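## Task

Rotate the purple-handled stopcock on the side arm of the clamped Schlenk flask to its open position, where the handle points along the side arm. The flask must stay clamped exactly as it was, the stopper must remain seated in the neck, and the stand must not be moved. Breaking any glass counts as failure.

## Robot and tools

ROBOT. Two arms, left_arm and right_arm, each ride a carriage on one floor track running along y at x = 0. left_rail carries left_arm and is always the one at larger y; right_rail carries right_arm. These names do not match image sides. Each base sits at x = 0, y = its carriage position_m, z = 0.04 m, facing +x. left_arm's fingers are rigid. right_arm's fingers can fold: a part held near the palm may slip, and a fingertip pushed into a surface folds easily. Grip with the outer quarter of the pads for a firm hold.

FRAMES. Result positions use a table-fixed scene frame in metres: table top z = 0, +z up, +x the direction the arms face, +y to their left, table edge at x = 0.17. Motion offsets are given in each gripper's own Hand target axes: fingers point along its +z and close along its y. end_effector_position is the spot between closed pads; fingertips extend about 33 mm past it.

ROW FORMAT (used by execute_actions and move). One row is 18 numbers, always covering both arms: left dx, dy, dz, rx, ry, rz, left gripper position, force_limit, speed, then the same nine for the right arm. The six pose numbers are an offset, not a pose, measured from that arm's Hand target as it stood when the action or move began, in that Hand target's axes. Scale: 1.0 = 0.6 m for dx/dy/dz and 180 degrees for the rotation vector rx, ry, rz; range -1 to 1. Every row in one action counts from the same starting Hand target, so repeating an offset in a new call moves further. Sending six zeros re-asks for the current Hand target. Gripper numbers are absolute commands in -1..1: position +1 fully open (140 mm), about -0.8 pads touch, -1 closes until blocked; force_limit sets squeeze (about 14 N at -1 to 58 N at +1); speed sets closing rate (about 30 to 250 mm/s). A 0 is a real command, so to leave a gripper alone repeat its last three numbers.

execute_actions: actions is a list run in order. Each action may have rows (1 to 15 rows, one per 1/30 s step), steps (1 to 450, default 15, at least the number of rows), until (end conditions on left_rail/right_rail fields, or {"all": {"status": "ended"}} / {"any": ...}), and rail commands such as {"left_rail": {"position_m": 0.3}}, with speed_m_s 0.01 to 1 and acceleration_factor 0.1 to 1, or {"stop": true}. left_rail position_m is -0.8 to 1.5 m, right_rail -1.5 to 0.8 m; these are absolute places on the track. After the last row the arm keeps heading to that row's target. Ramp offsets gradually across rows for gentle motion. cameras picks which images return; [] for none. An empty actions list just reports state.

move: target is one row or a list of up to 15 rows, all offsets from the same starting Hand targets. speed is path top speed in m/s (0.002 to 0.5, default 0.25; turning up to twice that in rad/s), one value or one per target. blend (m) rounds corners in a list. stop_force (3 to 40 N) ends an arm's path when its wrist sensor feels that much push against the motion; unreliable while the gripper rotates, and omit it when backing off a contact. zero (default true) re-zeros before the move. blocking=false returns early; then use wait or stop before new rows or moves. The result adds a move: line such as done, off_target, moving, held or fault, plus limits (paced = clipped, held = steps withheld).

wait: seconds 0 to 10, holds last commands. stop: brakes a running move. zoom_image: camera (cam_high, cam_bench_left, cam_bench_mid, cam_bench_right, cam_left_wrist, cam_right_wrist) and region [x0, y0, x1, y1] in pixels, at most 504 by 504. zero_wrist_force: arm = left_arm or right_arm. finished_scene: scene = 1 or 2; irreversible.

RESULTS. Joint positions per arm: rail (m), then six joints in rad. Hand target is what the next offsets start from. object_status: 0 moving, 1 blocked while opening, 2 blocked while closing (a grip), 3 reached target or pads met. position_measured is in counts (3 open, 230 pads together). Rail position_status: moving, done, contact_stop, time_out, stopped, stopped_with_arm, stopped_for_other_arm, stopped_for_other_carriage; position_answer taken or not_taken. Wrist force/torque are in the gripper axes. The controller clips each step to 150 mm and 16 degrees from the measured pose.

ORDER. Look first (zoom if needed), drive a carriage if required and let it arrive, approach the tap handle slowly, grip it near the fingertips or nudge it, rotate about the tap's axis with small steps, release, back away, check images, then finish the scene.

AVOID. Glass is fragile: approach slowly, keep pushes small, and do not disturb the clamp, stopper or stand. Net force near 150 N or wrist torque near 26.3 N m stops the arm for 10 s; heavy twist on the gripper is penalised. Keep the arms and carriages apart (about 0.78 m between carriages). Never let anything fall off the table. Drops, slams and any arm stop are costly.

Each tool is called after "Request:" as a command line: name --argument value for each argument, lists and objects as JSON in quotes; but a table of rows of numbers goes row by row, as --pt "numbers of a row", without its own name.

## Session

Request:
execute_actions --actions '[]'

Request:
zoom_image --camera "cam_bench_mid" --region '[340, 230, 520, 350]'

Request:
zoom_image --camera "cam_high" --region '[390, 220, 490, 330]'

Scene clock: 0.00 s.
left_arm: end_effector_position=(+0.3456, +0.6984, +0.5800) position_measured=3 object_status=3 end_effector_quat_wxyz=(+0.000, +1.000, +0.000, +0.000) | right_arm: end_effector_position=(+0.3456, -1.3351, +0.5800) position_measured=3 object_status=3 end_effector_quat_wxyz=(+0.000, +1.000, +0.000, +0.000)
Joint positions: left_arm=[0.671 -0.316 -1.725 0.971 -0.816 -1.571 2.826] | right_arm=[-1.362 -0.316 -1.725 0.971 -0.816 -1.571 2.826]
Joint velocities: within noise
Joint torques (N m): no reading
Wrist force (N): no reading
Wrist torque (N m): no reading
Wrist force, peak (N): no reading
Hand target: left_arm +0.3456, +0.6984, +0.5800; +0.000, +1.000, +0.000, +0.000 | right_arm +0.3456, -1.3351, +0.5800; +0.000, +1.000, +0.000, +0.000
Tool commands: left_gripper/position=+1.0 left_gripper/force_limit=+1.0 left_gripper/speed=+1.0 right_gripper/position=+1.0 right_gripper/force_limit=+1.0 right_gripper/speed=+1.0
left_rail: position_m=0.671 position_status=done
right_rail: position_m=-1.362 position_status=done
camera_calibration:
cam_left_wrist: T_world_to_cam=[[-0.0265538, -0.998538, -0.0470784, 0.750006], [-0.954746, 0.0113767, 0.297206, 0.165161], [-0.296236, 0.0528398, -0.953652, 0.761451], [0, 0, 0, 1]] pos_world=[0.403171, 0.706795, 0.712382]
cam_right_wrist: T_world_to_cam=[[-0.031272, -0.999466, 0.0094295, -1.31715], [-0.949091, 0.0326518, 0.313305, 0.202106], [-0.313446, 0.000848234, -0.949606, 0.80498], [0, 0, 0, 1]] pos_world=[0.402945, -1.32372, 0.713512]

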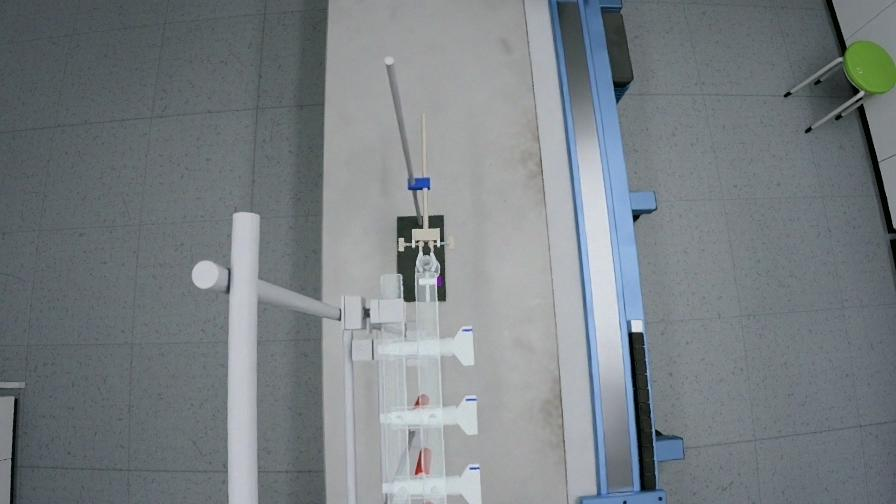

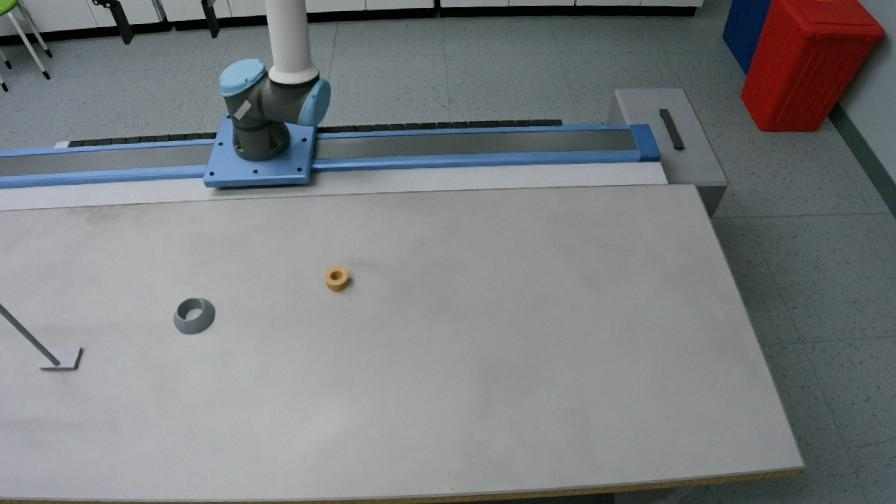

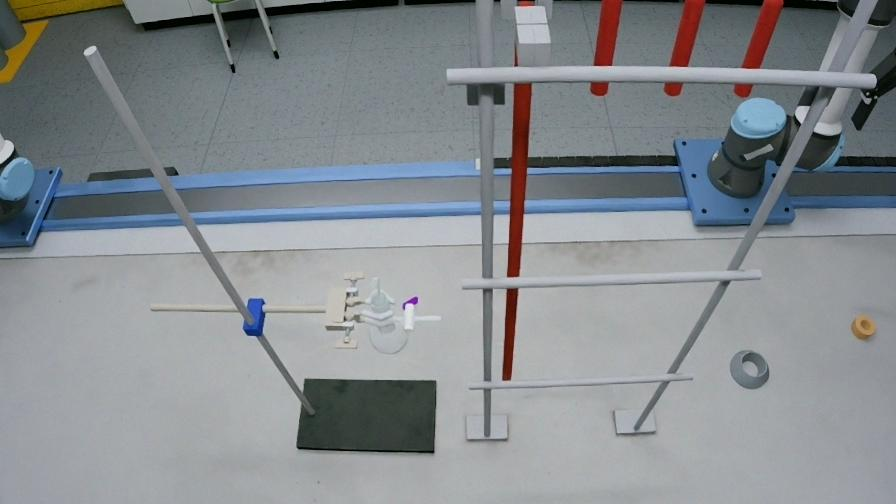

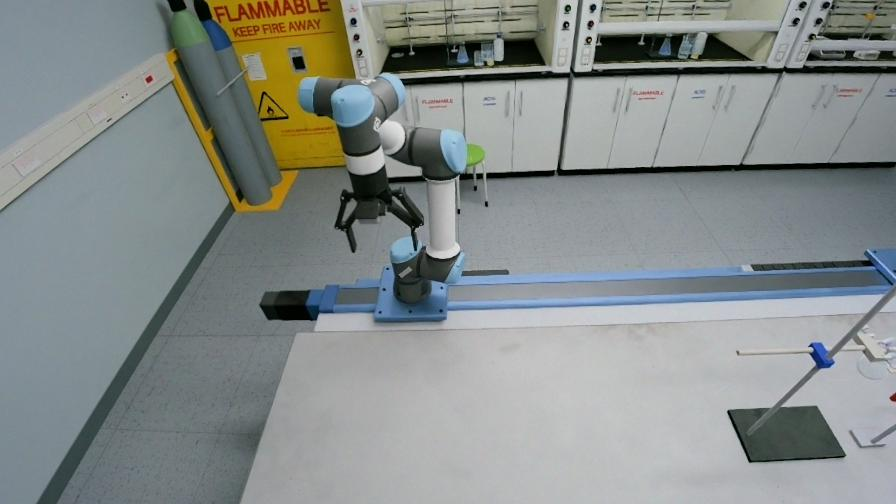

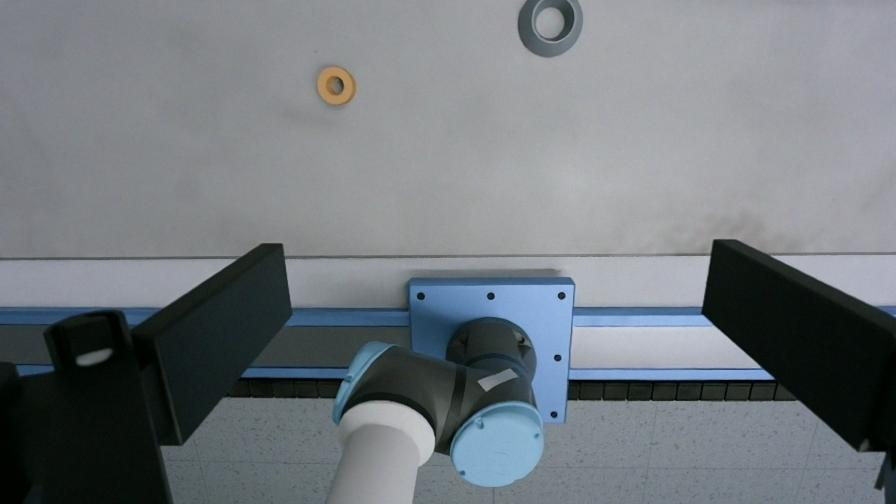

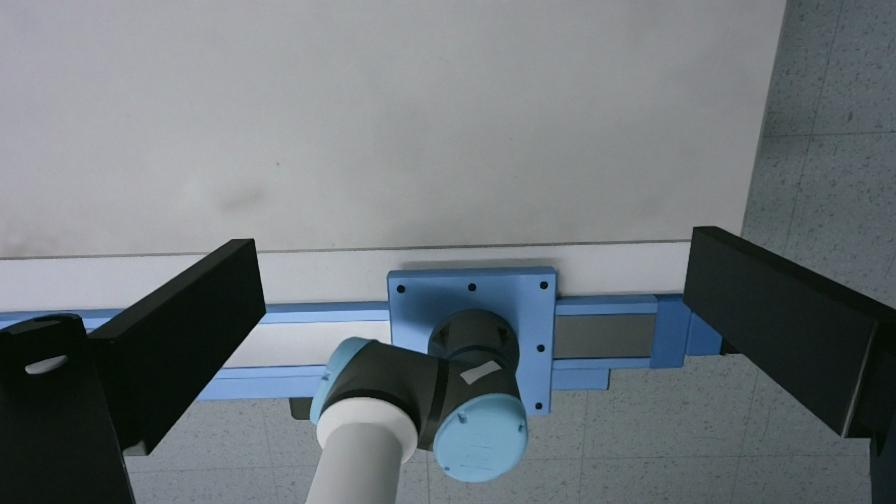

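Scaled by 2.800.

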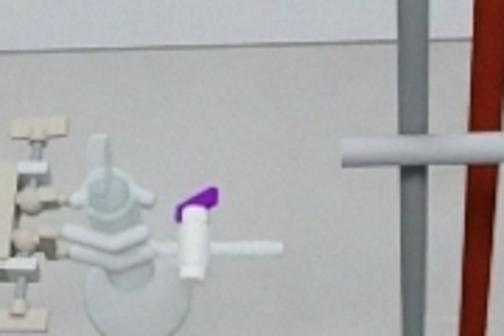

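Scaled by 4.582.

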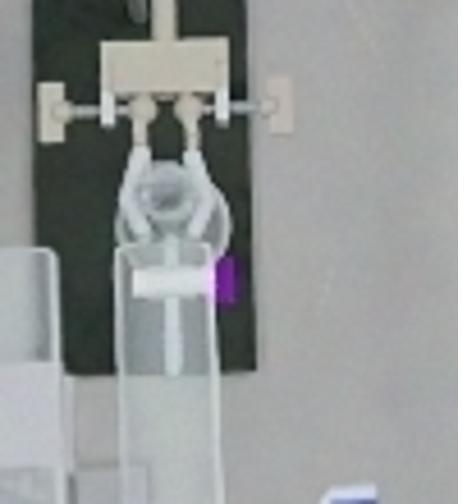

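Request:
execute_actions --actions '[{"right_rail": {"position_m": -0.475}, "steps": 120, "until": {"right_rail": {"position_status": ["!=", "moving"]}}}]' --cameras '[]'

Request:
move --pt "0 0 0 0 0 0 1 1 1 0.1073 -0.5757 0.3523 -0.2126 0.4665 -0.2126 -0.5 -1 0" --pt "0 0 0 0 0 0 1 1 1 0.1867 -0.5757 0.3523 -0.2126 0.4665 -0.2126 -0.5 -1 0" --speed '[0.45, 0.2]' --blend 0.015 --cameras '["cam_right_wrist", "cam_bench_mid", "cam_high"]'

Request:
zoom_image --camera "cam_right_wrist" --region '[350, 90, 590, 330]'

Request:
zoom_image --camera "cam_high" --region '[415, 255, 475, 305]'

Request:
zoom_image --camera "cam_bench_mid" --region '[350, 230, 470, 350]'

Scene clock: 5.43 s.
left_arm: end_effector_position=(+0.3456, +0.6984, +0.5800) position_measured=3 object_status=3 end_effector_quat_wxyz=(+0.000, +1.000, +0.000, +0.000) | right_arm: end_effector_position=(+0.3456, -0.4478, +0.5800) position_measured=3 object_status=3 end_effector_quat_wxyz=(+0.000, +1.000, +0.000, +0.000)
Joint positions: left_arm=[0.671 -0.316 -1.725 0.971 -0.816 -1.571 2.826] | right_arm=[-0.475 -0.316 -1.725 0.971 -0.816 -1.571 2.826]
Joint velocities: within noise
Joint torques (N m): left_arm=[-0.51 -13.34 -17.82 -3.9 0.14 0.24] | right_arm=[0.85 -12.28 -17.47 -3.45 0.07 0.16]
Wrist force (N): left_arm=[0.3 0.2 0.1] | right_arm=[-0.2 -0.1 -0.1]
Wrist torque (N m): left_arm=[0.05 -0.06 0.00] | right_arm=[-0.03 0.04 0.00]
Wrist force, peak (N): left_arm=[0.3 0.0 0.5] | right_arm=[0.1 2.9 -0.2]
Hand target: left_arm +0.3456, +0.6984, +0.5800; +0.000, +1.000, +0.000, +0.000 | right_arm +0.3456, -0.4478, +0.5800; +0.000, +1.000, +0.000, +0.000
Tool commands: left_gripper/position=+1.0 left_gripper/force_limit=+1.0 left_gripper/speed=+1.0 right_gripper/position=+1.0 right_gripper/force_limit=+1.0 right_gripper/speed=+1.0
left_rail: position_m=0.671 position_status=done
right_rail: position_m=-0.475 position_status=done
No camera images: "cameras" was empty.

Scene clock: 8.60 s.
left_arm: end_effector_position=(+0.3456, +0.6984, +0.5800) position_measured=3 object_status=3 end_effector_quat_wxyz=(+0.000, +1.000, +0.000, +0.000) | right_arm: end_effector_position=(+0.4576, -0.1023, +0.3686) position_measured=192 object_status=3 end_effector_quat_wxyz=(+0.293, +0.644, +0.293, +0.643)
Joint positions: left_arm=[0.671 -0.316 -1.725 0.971 -0.816 -1.571 2.826] | right_arm=[-0.475 0.857 -1.183 2.168 -4.127 -2.428 2.287]
Joint velocities: within noise
Joint torques (N m): left_arm=[0 -13.4 -16.31 -4.41 0.12 0.17] | right_arm=[-7.64 -22.65 -21.85 -2.67 1.5 -1.94]
Wrist force (N): left_arm=[0.2 0.2 0.1] | right_arm=[1.8 -0.4 1.1]
Wrist torque (N m): left_arm=[0.05 -0.05 0.00] | right_arm=[0.13 -0.44 0.01]
Wrist force, peak (N): left_arm=[0.5 0.0 0.3] | right_arm=[1.7 -2.3 -0.6]
Hand target: left_arm +0.3456, +0.6984, +0.5800; +0.000, +1.000, +0.000, +0.000 | right_arm +0.4576, -0.1023, +0.3686; +0.293, +0.643, +0.293, +0.643
Off the commanded pose: left_arm 0.000 m, 0 deg | right_arm 0.000 m, 0 deg.
left_rail: position_m=0.671 position_status=done
right_rail: position_m=-0.475 position_status=done
move: done; limits=paced
camera_calibration:
cam_right_wrist: T_world_to_cam=[[-0.00934469, -0.679326, 0.733777, -0.323822], [-0.31348, -0.694828, -0.64726, 0.323188], [0.949549, -0.236073, -0.206462, -0.237822], [0, 0, 0, 1]] pos_world=[0.324111, -0.0515646, 0.397698]
Images, in order (width x height): cam_high 896x504, cam_bench_mid 896x504, cam_right_wrist 896x504.

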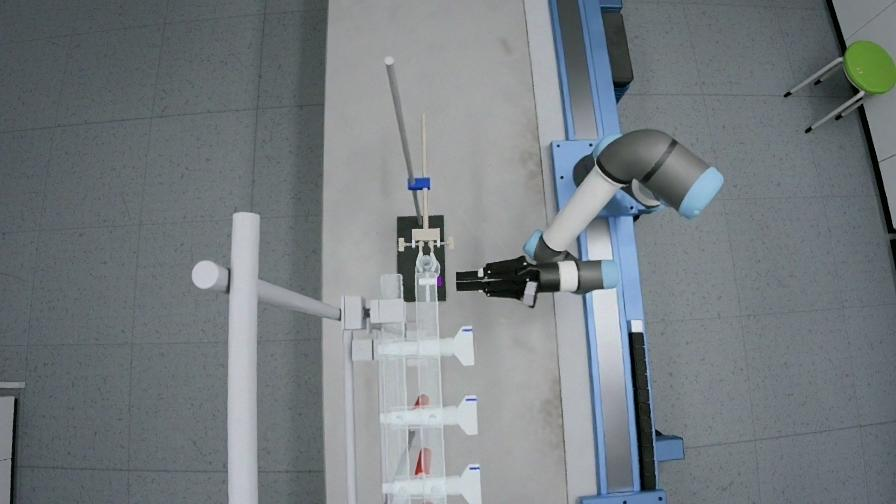

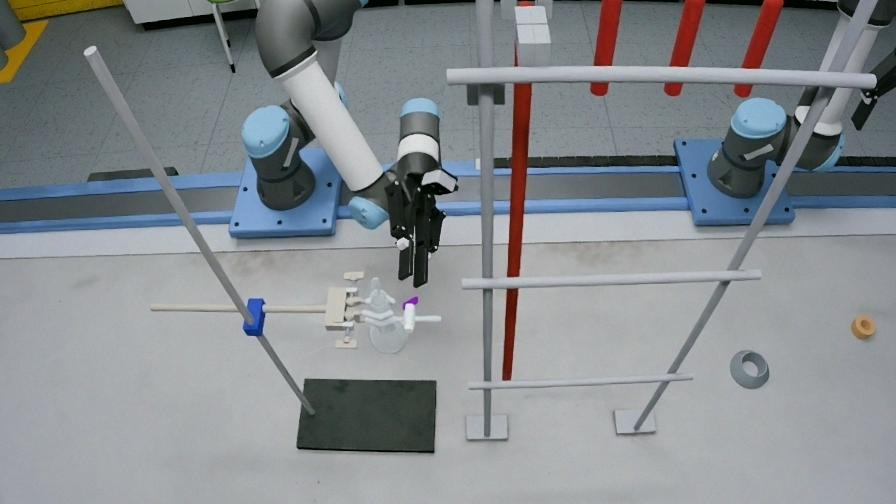

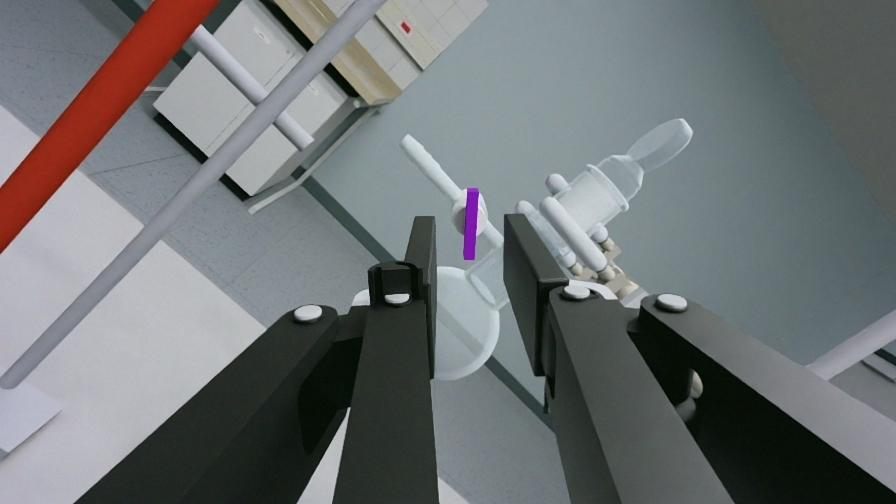

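Scaled by 2.100.

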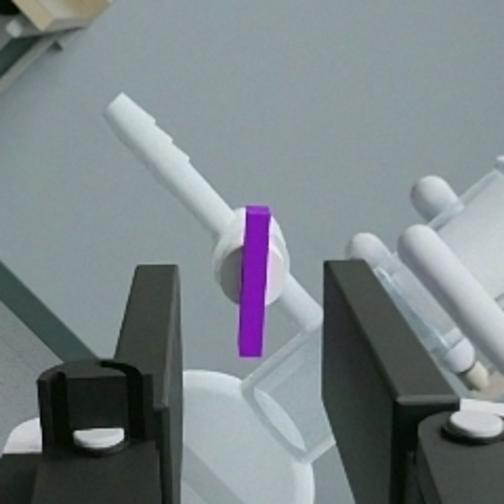

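Scaled by 8.400.

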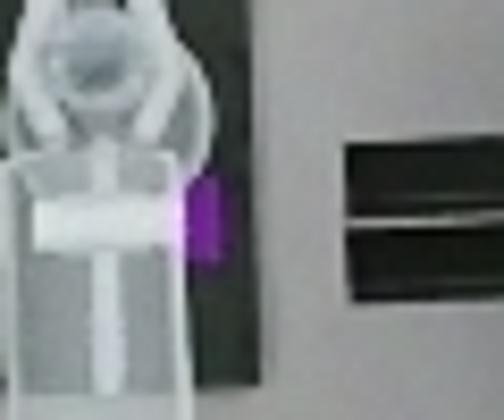

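Scaled by 4.200.

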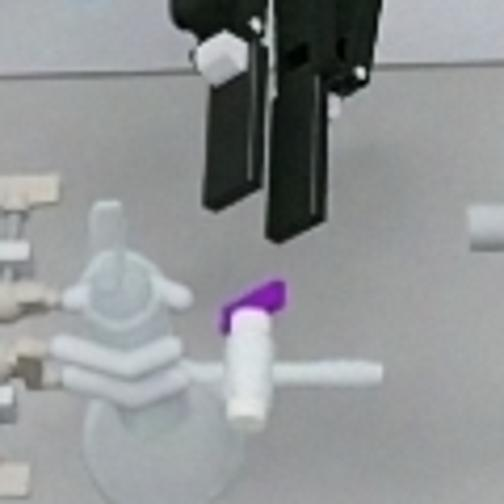

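Request:
execute_actions --actions '[]' --cameras '[]'

Scene clock: 18.33 s.
left_arm: end_effector_position=(+0.3456, +0.6984, +0.5800) position_measured=3 object_status=3 end_effector_quat_wxyz=(+0.000, +1.000, +0.000, +0.000) | right_arm: end_effector_position=(+0.4576, -0.1023, +0.3686) position_measured=192 object_status=3 end_effector_quat_wxyz=(+0.293, +0.643, +0.293, +0.643)
Joint positions: left_arm=[0.671 -0.316 -1.725 0.971 -0.816 -1.571 2.826] | right_arm=[-0.475 0.857 -1.183 2.168 -4.127 -2.428 2.286]
Joint velocities: within noise
Joint torques (N m): left_arm=[0.35 -13.12 -15.1 -4.69 0.06 0.2] | right_arm=[-7.6 -23.08 -15.11 -2.44 1.4 -2]
Wrist force (N): left_arm=[0.1 -0.1 0.0] | right_arm=[1.8 -0.6 1.5]
Wrist torque (N m): left_arm=[-0.01 -0.03 0.00] | right_arm=[0.07 -0.44 0.01]
Wrist force, peak (N): left_arm=[0.4 0.1 0.5] | right_arm=[2.1 -0.5 1.2]
Hand target: left_arm +0.3456, +0.6984, +0.5800; +0.000, +1.000, +0.000, +0.000 | right_arm +0.4576, -0.1023, +0.3686; +0.293, +0.643, +0.293, +0.643
Tool commands: left_gripper/position=+1.0 left_gripper/force_limit=+1.0 left_gripper/speed=+1.0 right_gripper/position=-0.5 right_gripper/force_limit=-1.0 right_gripper/speed=+0.0
Off the commanded pose: left_arm 0.000 m, 0 deg | right_arm 0.000 m, 0 deg.
left_rail: position_m=0.671 position_status=done
right_rail: position_m=-0.475 position_status=done
No camera images: "cameras" was empty.

Request:
move --target '[0,0,0,0,0,0,1,1,1, -0.0028,0.0048,0.0683,0,0,0.0217,-0.5,-1,0]' --speed 0.1 --cameras '["cam_right_wrist","cam_high"]'

Request:
zoom_image --camera "cam_right_wrist" --region '[380, 180, 560, 360]'

Request:
zoom_image --camera "cam_high" --region '[415, 255, 475, 305]'

Request:
zero_wrist_force --arm "right_arm"

Scene clock: 19.80 s.
left_arm: end_effector_position=(+0.3456, +0.6984, +0.5800) position_measured=3 object_status=3 end_effector_quat_wxyz=(+0.000, +1.000, +0.000, +0.000) | right_arm: end_effector_position=(+0.4985, -0.1055, +0.3697) position_measured=192 object_status=3 end_effector_quat_wxyz=(+0.271, +0.653, +0.271, +0.653)
Joint positions: left_arm=[0.671 -0.316 -1.725 0.971 -0.816 -1.571 2.826] | right_arm=[-0.475 0.774 -1.162 2.127 -4.107 -2.345 2.354]
Joint velocities: within noise
Joint torques (N m): left_arm=[-0.49 -13.47 -13.73 -4.8 0.11 0.17] | right_arm=[-7.53 -24.58 -21.96 -0.5 1.47 2.41]
Wrist force (N): left_arm=[-0.1 0.0 0.3] | right_arm=[1.8 -0.5 1.0]
Wrist torque (N m): left_arm=[0.01 0.01 0.00] | right_arm=[0.13 -0.44 -0.01]
Wrist force, peak (N): left_arm=[0.3 0.1 0.6] | right_arm=[2.1 0.0 1.6]
Hand target: left_arm +0.3456, +0.6984, +0.5800; +0.000, +1.000, +0.000, +0.000 | right_arm +0.4986, -0.1055, +0.3697; +0.271, +0.653, +0.271, +0.653
Off the commanded pose: left_arm 0.000 m, 0 deg | right_arm 0.000 m, 0 deg.
left_rail: position_m=0.671 position_status=done
right_rail: position_m=-0.475 position_status=done
move: done
camera_calibration:
cam_right_wrist: T_world_to_cam=[[-0.00942166, -0.727616, 0.68592, -0.313718], [-0.313351, -0.649253, -0.693024, 0.356162], [0.949591, -0.221463, -0.221882, -0.269957], [0, 0, 0, 1]] pos_world=[0.364996, -0.056813, 0.402116]
Images, in order (width x height): cam_high 896x504, cam_right_wrist 896x504.

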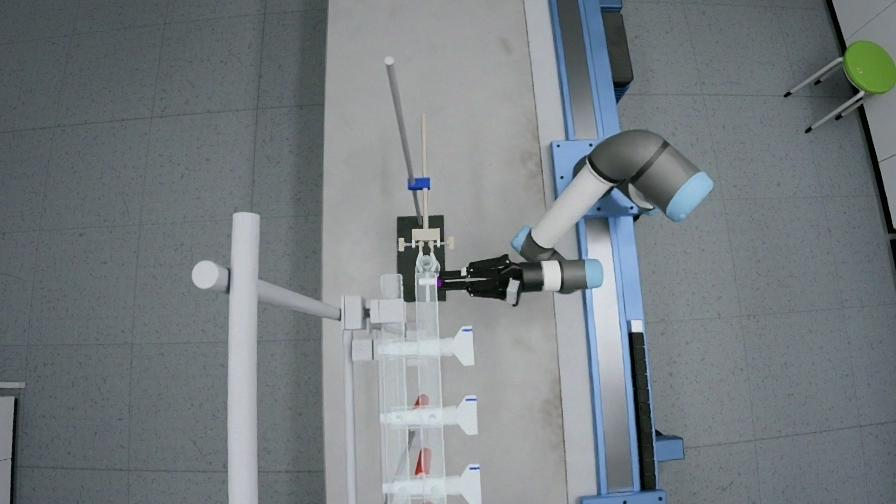

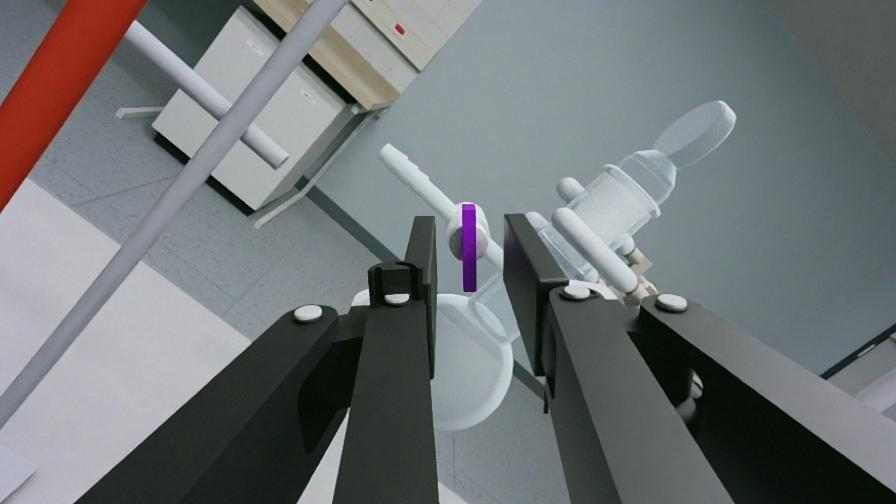

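Scaled by 2.800.

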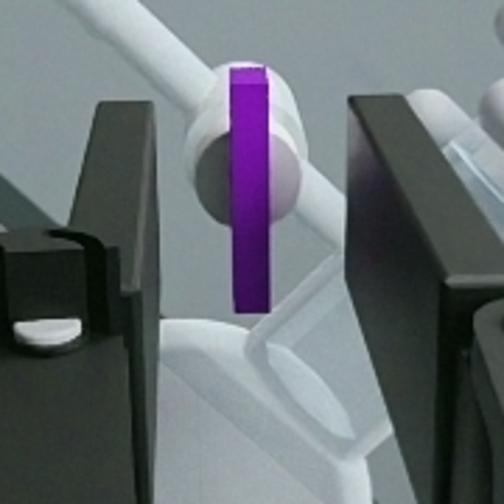

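Scaled by 8.400.

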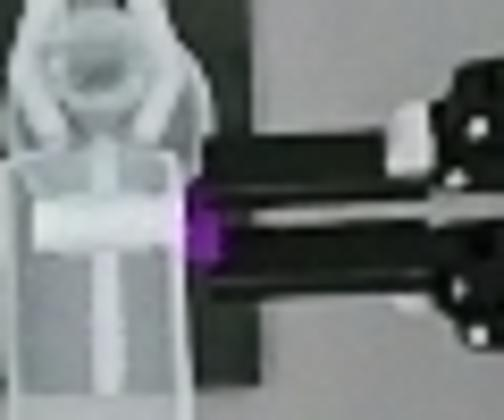

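Wrist force sensor zeroed.

Request:
move --pt "0 0 0 0 0 0 1 1 1 0 0 0.0063 0 0 0 -0.5 -1 0" --pt "0 0 0 0 0 0 1 1 1 0 0 0.0063 0 0 0 -1 -0.05 -1" --speed 0.05 --cameras '["cam_right_wrist","cam_high"]'

Request:
zoom_image --camera "cam_right_wrist" --region '[380, 180, 560, 360]'

Request:
zoom_image --camera "cam_high" --region '[415, 255, 475, 305]'

Scene clock: 22.47 s.
left_arm: end_effector_position=(+0.3456, +0.6984, +0.5800) position_measured=3 object_status=3 end_effector_quat_wxyz=(+0.000, +1.000, +0.000, +0.000) | right_arm: end_effector_position=(+0.5024, -0.1055, +0.3697) position_measured=224 object_status=0 end_effector_quat_wxyz=(+0.271, +0.653, +0.271, +0.653)
Joint positions: left_arm=[0.671 -0.316 -1.725 0.971 -0.816 -1.571 2.826] | right_arm=[-0.475 0.767 -1.159 2.122 -4.104 -2.338 2.355]
Joint velocities: within noise
Joint torques (N m): left_arm=[0.03 -14.01 -12.64 -4.82 0.13 0.1] | right_arm=[-7.01 -26.69 -20.51 -1.24 0.22 2.36]
Wrist force (N, zeroed by zero_wrist_force on right_arm): left_arm=[0.2 0.1 0.3] | right_arm=[0.0 -1.2 -0.8]
Wrist torque (N m, zeroed by zero_wrist_force on right_arm): left_arm=[0.02 -0.05 0.00] | right_arm=[-0.10 -0.08 0.05]
Wrist force, peak (N, zeroed by zero_wrist_force on right_arm): left_arm=[0.5 0.0 0.5] | right_arm=[-0.7 -1.2 -0.8]
Hand target: left_arm +0.3456, +0.6984, +0.5800; +0.000, +1.000, +0.000, +0.000 | right_arm +0.5024, -0.1055, +0.3697; +0.271, +0.653, +0.271, +0.653
Off the commanded pose: left_arm 0.000 m, 0 deg | right_arm 0.000 m, 0 deg.
left_rail: position_m=0.671 position_status=done
right_rail: position_m=-0.475 position_status=done
move: done
camera_calibration:
cam_right_wrist: T_world_to_cam=[[-0.00936812, -0.727712, 0.685819, -0.313688], [-0.313347, -0.64917, -0.693104, 0.357402], [0.949593, -0.221392, -0.221945, -0.273628], [0, 0, 0, 1]] pos_world=[0.368887, -0.0568394, 0.402119]
Images, in order (width x height): cam_high 896x504, cam_right_wrist 896x504.

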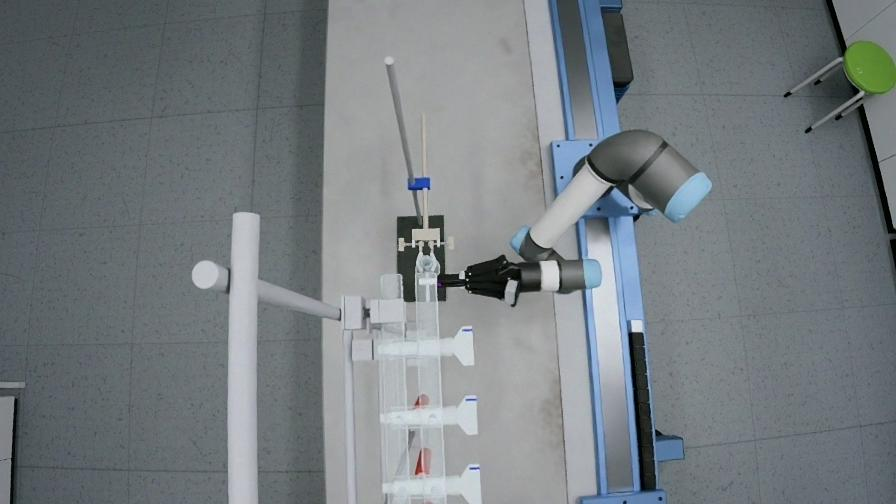

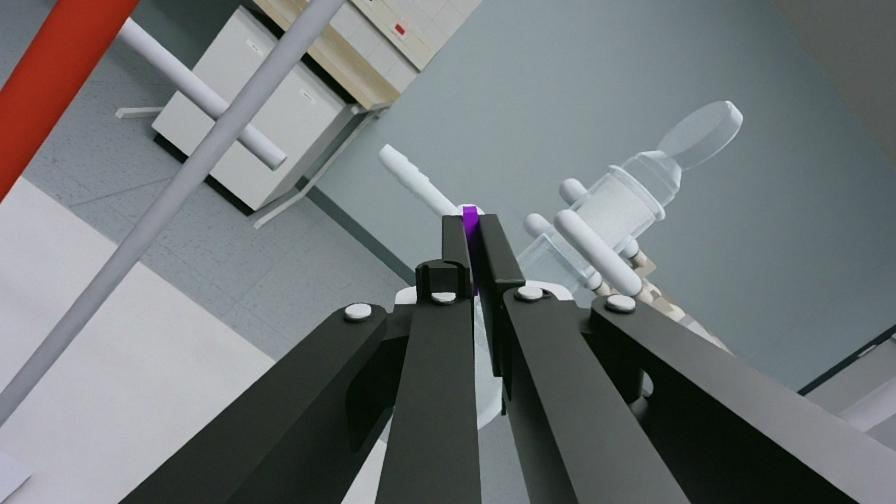

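Scaled by 2.800.

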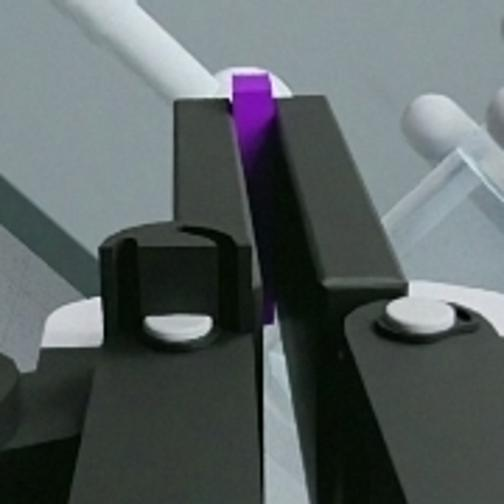

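Scaled by 8.400.

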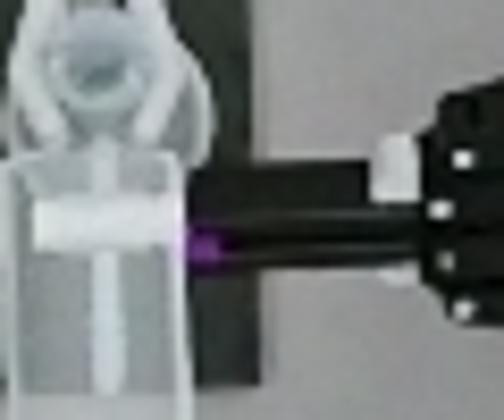

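Request:
move --target '[0,0,0,0,0,0,1,1,1, 0,0,0,0,0,-0.125,-1,-0.05,-1]' --speed 0.25 --cameras '["cam_right_wrist"]'

Request:
zoom_image --camera "cam_right_wrist" --region '[380, 180, 560, 360]'

Scene clock: 24.37 s.
left_arm: end_effector_position=(+0.3456, +0.6984, +0.5800) position_measured=3 object_status=3 end_effector_quat_wxyz=(+0.000, +1.000, +0.000, +0.000) | right_arm: end_effector_position=(+0.5024, -0.1055, +0.3697) position_measured=224 object_status=2 end_effector_quat_wxyz=(+0.393, +0.588, +0.393, +0.588)
Joint positions: left_arm=[0.671 -0.316 -1.725 0.971 -0.816 -1.571 2.826] | right_arm=[-0.475 0.767 -1.159 2.122 -4.104 -2.338 1.962]
Joint velocities: within noise
Joint torques (N m): left_arm=[-0.16 -14.3 -12.58 -4.73 0.21 0.15] | right_arm=[4.98 -25.7 -22.26 -3.2 0.87 -2.22]
Wrist force (N, zeroed by zero_wrist_force on right_arm): left_arm=[0.2 0.1 0.3] | right_arm=[-1.0 -1.1 -0.5]
Wrist torque (N m, zeroed by zero_wrist_force on right_arm): left_arm=[0.02 -0.04 0.00] | right_arm=[-0.07 0.01 0.16]
Wrist force, peak (N, zeroed by zero_wrist_force on right_arm): left_arm=[0.3 0.2 0.4] | right_arm=[-0.5 -1.4 -0.9]
Hand target: left_arm +0.3456, +0.6984, +0.5800; +0.000, +1.000, +0.000, +0.000 | right_arm +0.5024, -0.1055, +0.3697; +0.393, +0.588, +0.393, +0.588
Off the commanded pose: left_arm 0.000 m, 0 deg | right_arm 0.000 m, 0 deg.
left_rail: position_m=0.671 position_status=done
right_rail: position_m=-0.475 position_status=done
move: done
camera_calibration:
cam_right_wrist: T_world_to_cam=[[-0.00936315, -0.410097, 0.911994, -0.363822], [-0.313367, -0.864889, -0.392132, 0.223381], [0.949586, -0.28946, -0.120413, -0.318337], [0, 0, 0, 1]] pos_world=[0.368882, -0.0481484, 0.381067]
Images, in order (width x height): cam_right_wrist 896x504.

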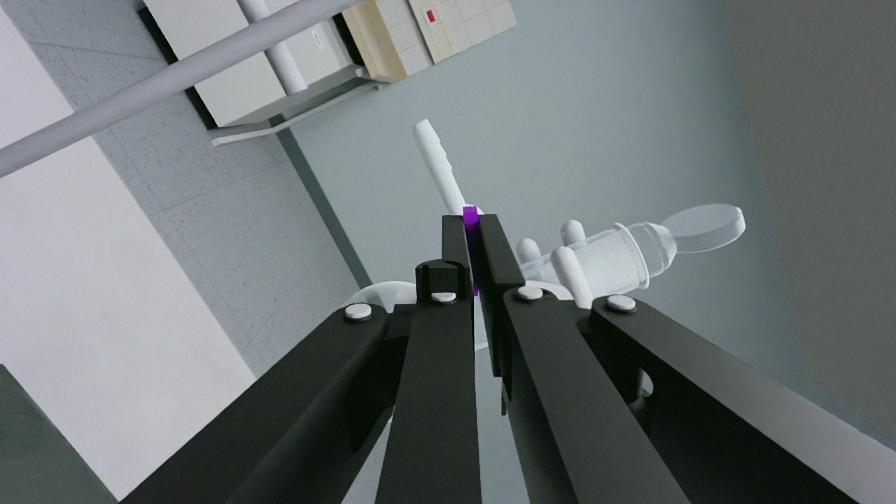

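Scaled by 2.800.

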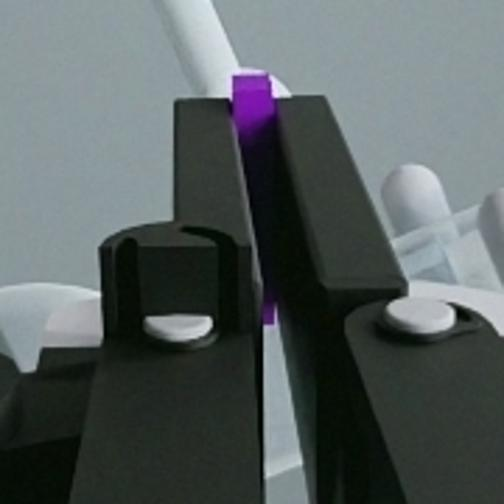

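Request:
move --target '[0,0,0,0,0,0,1,1,1, 0,0,0,0,0,-0.1247,-1,-0.05,-1]' --speed 0.25 --cameras '["cam_right_wrist","cam_bench_mid"]'

Request:
zoom_image --camera "cam_right_wrist" --region '[380, 90, 560, 270]'

Scene clock: 27.33 s.
left_arm: end_effector_position=(+0.3456, +0.6984, +0.5800) position_measured=3 object_status=3 end_effector_quat_wxyz=(+0.000, +1.000, +0.000, +0.000) | right_arm: end_effector_position=(+0.5024, -0.1055, +0.3697) position_measured=224 object_status=2 end_effector_quat_wxyz=(+0.500, +0.500, +0.500, +0.500)
Joint positions: left_arm=[0.671 -0.316 -1.725 0.971 -0.816 -1.571 2.826] | right_arm=[-0.475 0.767 -1.159 2.122 -4.104 -2.338 1.57]
Joint velocities: within noise
Joint torques (N m): left_arm=[0.36 -14.24 -12.45 -4.8 0.17 0.14] | right_arm=[-1.52 -25.46 -22.44 -3.28 0.88 -2.15]
Wrist force (N, zeroed by zero_wrist_force on right_arm): left_arm=[0.1 0.2 0.1] | right_arm=[-1.6 -0.5 -0.3]
Wrist torque (N m, zeroed by zero_wrist_force on right_arm): left_arm=[0.04 -0.03 0.00] | right_arm=[0.11 0.29 0.21]
Wrist force, peak (N, zeroed by zero_wrist_force on right_arm): left_arm=[0.5 -0.2 0.3] | right_arm=[-1.5 -1.2 -0.2]
Hand target: left_arm +0.3456, +0.6984, +0.5800; +0.000, +1.000, +0.000, +0.000 | right_arm +0.5024, -0.1055, +0.3697; +0.500, +0.500, +0.500, +0.500
Off the commanded pose: left_arm 0.000 m, 0 deg | right_arm 0.000 m, 0 deg.
left_rail: position_m=0.671 position_status=done
right_rail: position_m=-0.475 position_status=done
move: done
camera_calibration:
cam_right_wrist: T_world_to_cam=[[-0.00934207, -0.0308169, 0.999481, -0.356162], [-0.313287, -0.949113, -0.0321922, 0.0814052], [0.949612, -0.313425, -0.000787865, -0.365076], [0, 0, 0, 1]] pos_world=[0.368856, -0.0481372, 0.358311]
Images, in order (width x height): cam_bench_mid 896x504, cam_right_wrist 896x504.

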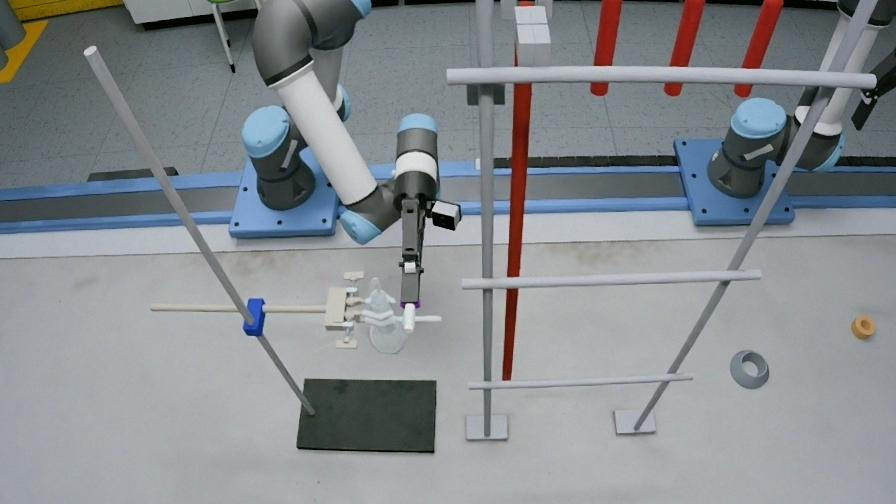

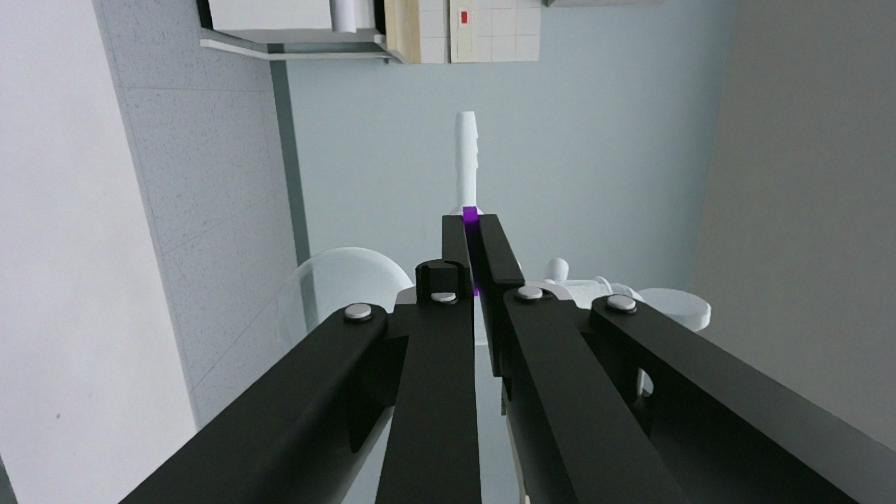

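Scaled by 2.800.

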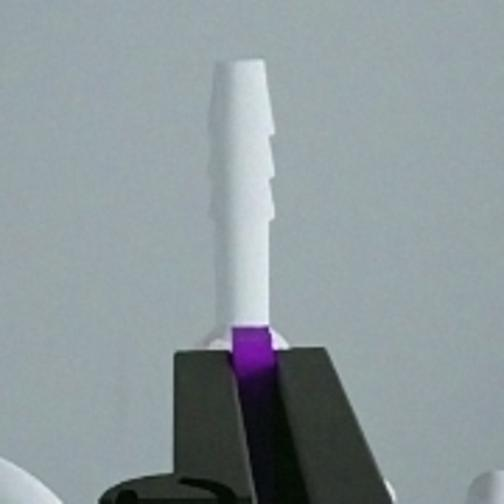

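Request:
move --pt "0 0 0 0 0 0 1 1 1 0 0 0 0 0 0 -0.62 -1 -1" --pt "0 0 0 0 0 0 1 1 1 0 0 -0.13 0 0 0 -0.62 -1 -1" --speed 0.2 --cameras '["cam_right_wrist","cam_high"]'

Request:
zoom_image --camera "cam_right_wrist" --region '[380, 100, 560, 280]'

Scene clock: 29.90 s.
left_arm: end_effector_position=(+0.3456, +0.6984, +0.5800) position_measured=3 object_status=3 end_effector_quat_wxyz=(+0.000, +1.000, +0.000, +0.000) | right_arm: end_effector_position=(+0.4245, -0.1055, +0.3697) position_measured=208 object_status=3 end_effector_quat_wxyz=(+0.500, +0.500, +0.500, +0.500)
Joint positions: left_arm=[0.671 -0.316 -1.725 0.971 -0.816 -1.571 2.826] | right_arm=[-0.475 0.921 -1.208 2.208 -4.141 -2.492 1.57]
Joint velocities: within noise
Joint torques (N m): left_arm=[-0.09 -13.98 -12.55 -4.75 0.17 0.2] | right_arm=[8.52 -37.88 -7.61 -2.76 -1.03 1.03]
Wrist force (N, zeroed by zero_wrist_force on right_arm): left_arm=[0.2 -0.1 0.3] | right_arm=[-1.6 0.5 0.0]
Wrist torque (N m, zeroed by zero_wrist_force on right_arm): left_arm=[-0.01 -0.03 0.00] | right_arm=[0.03 0.41 0.10]
Wrist force, peak (N, zeroed by zero_wrist_force on right_arm): left_arm=[0.3 0.0 0.5] | right_arm=[-1.5 0.6 1.5]
Hand target: left_arm +0.3456, +0.6984, +0.5800; +0.000, +1.000, +0.000, +0.000 | right_arm +0.4244, -0.1055, +0.3697; +0.500, +0.500, +0.500, +0.500
Off the commanded pose: left_arm 0.000 m, 0 deg | right_arm 0.000 m, 0 deg.
left_rail: position_m=0.671 position_status=done
right_rail: position_m=-0.475 position_status=done
move: done
camera_calibration:
cam_right_wrist: T_world_to_cam=[[-0.00937326, -0.0305607, 0.999489, -0.356851], [-0.313325, -0.949108, -0.0319586, 0.0569114], [0.9496, -0.313464, -0.000679176, -0.29118], [0, 0, 0, 1]] pos_world=[0.290991, -0.0481651, 0.358289]
Images, in order (width x height): cam_high 896x504, cam_right_wrist 896x504.

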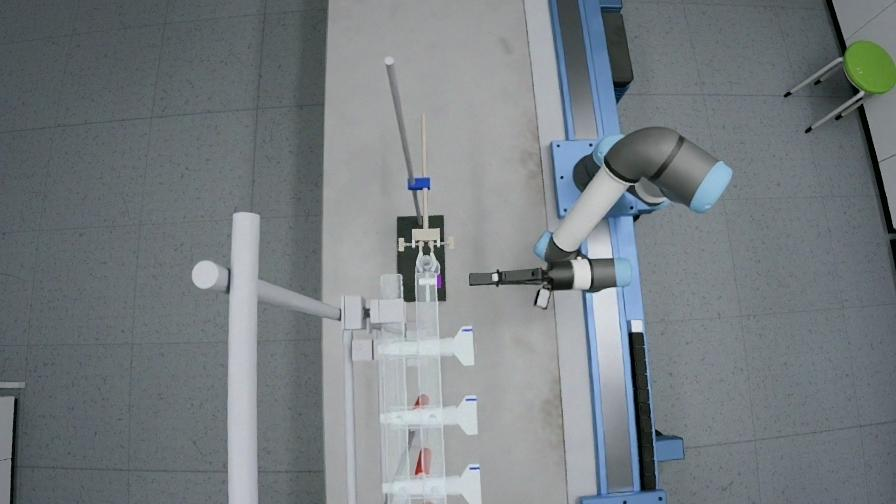

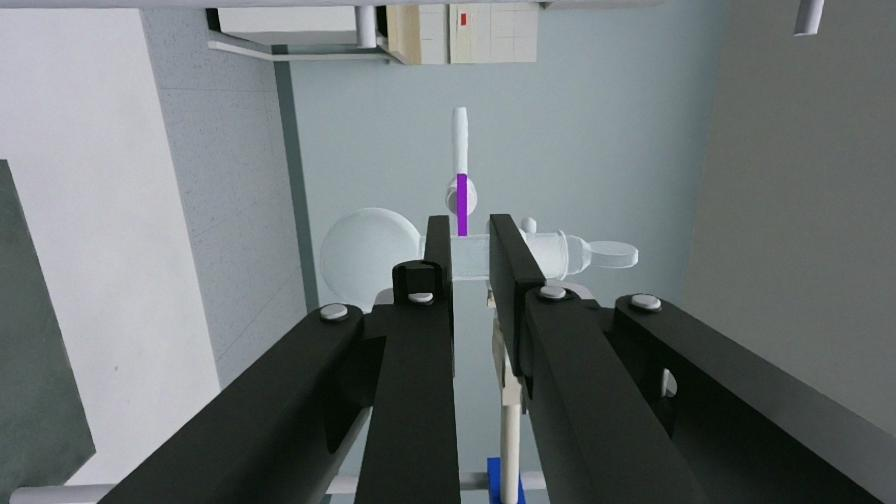

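Scaled by 2.800.

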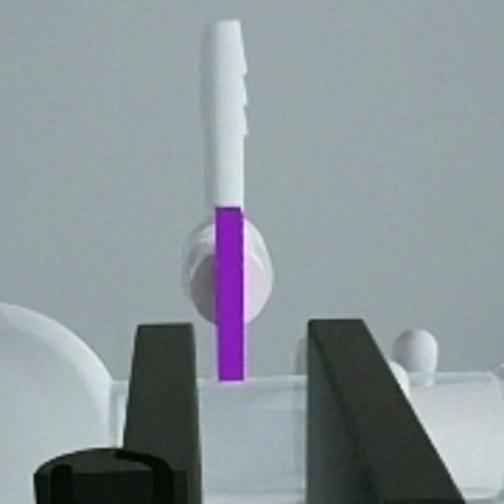

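Request:
finished_scene --scene 2

The scene is finished: the task was done.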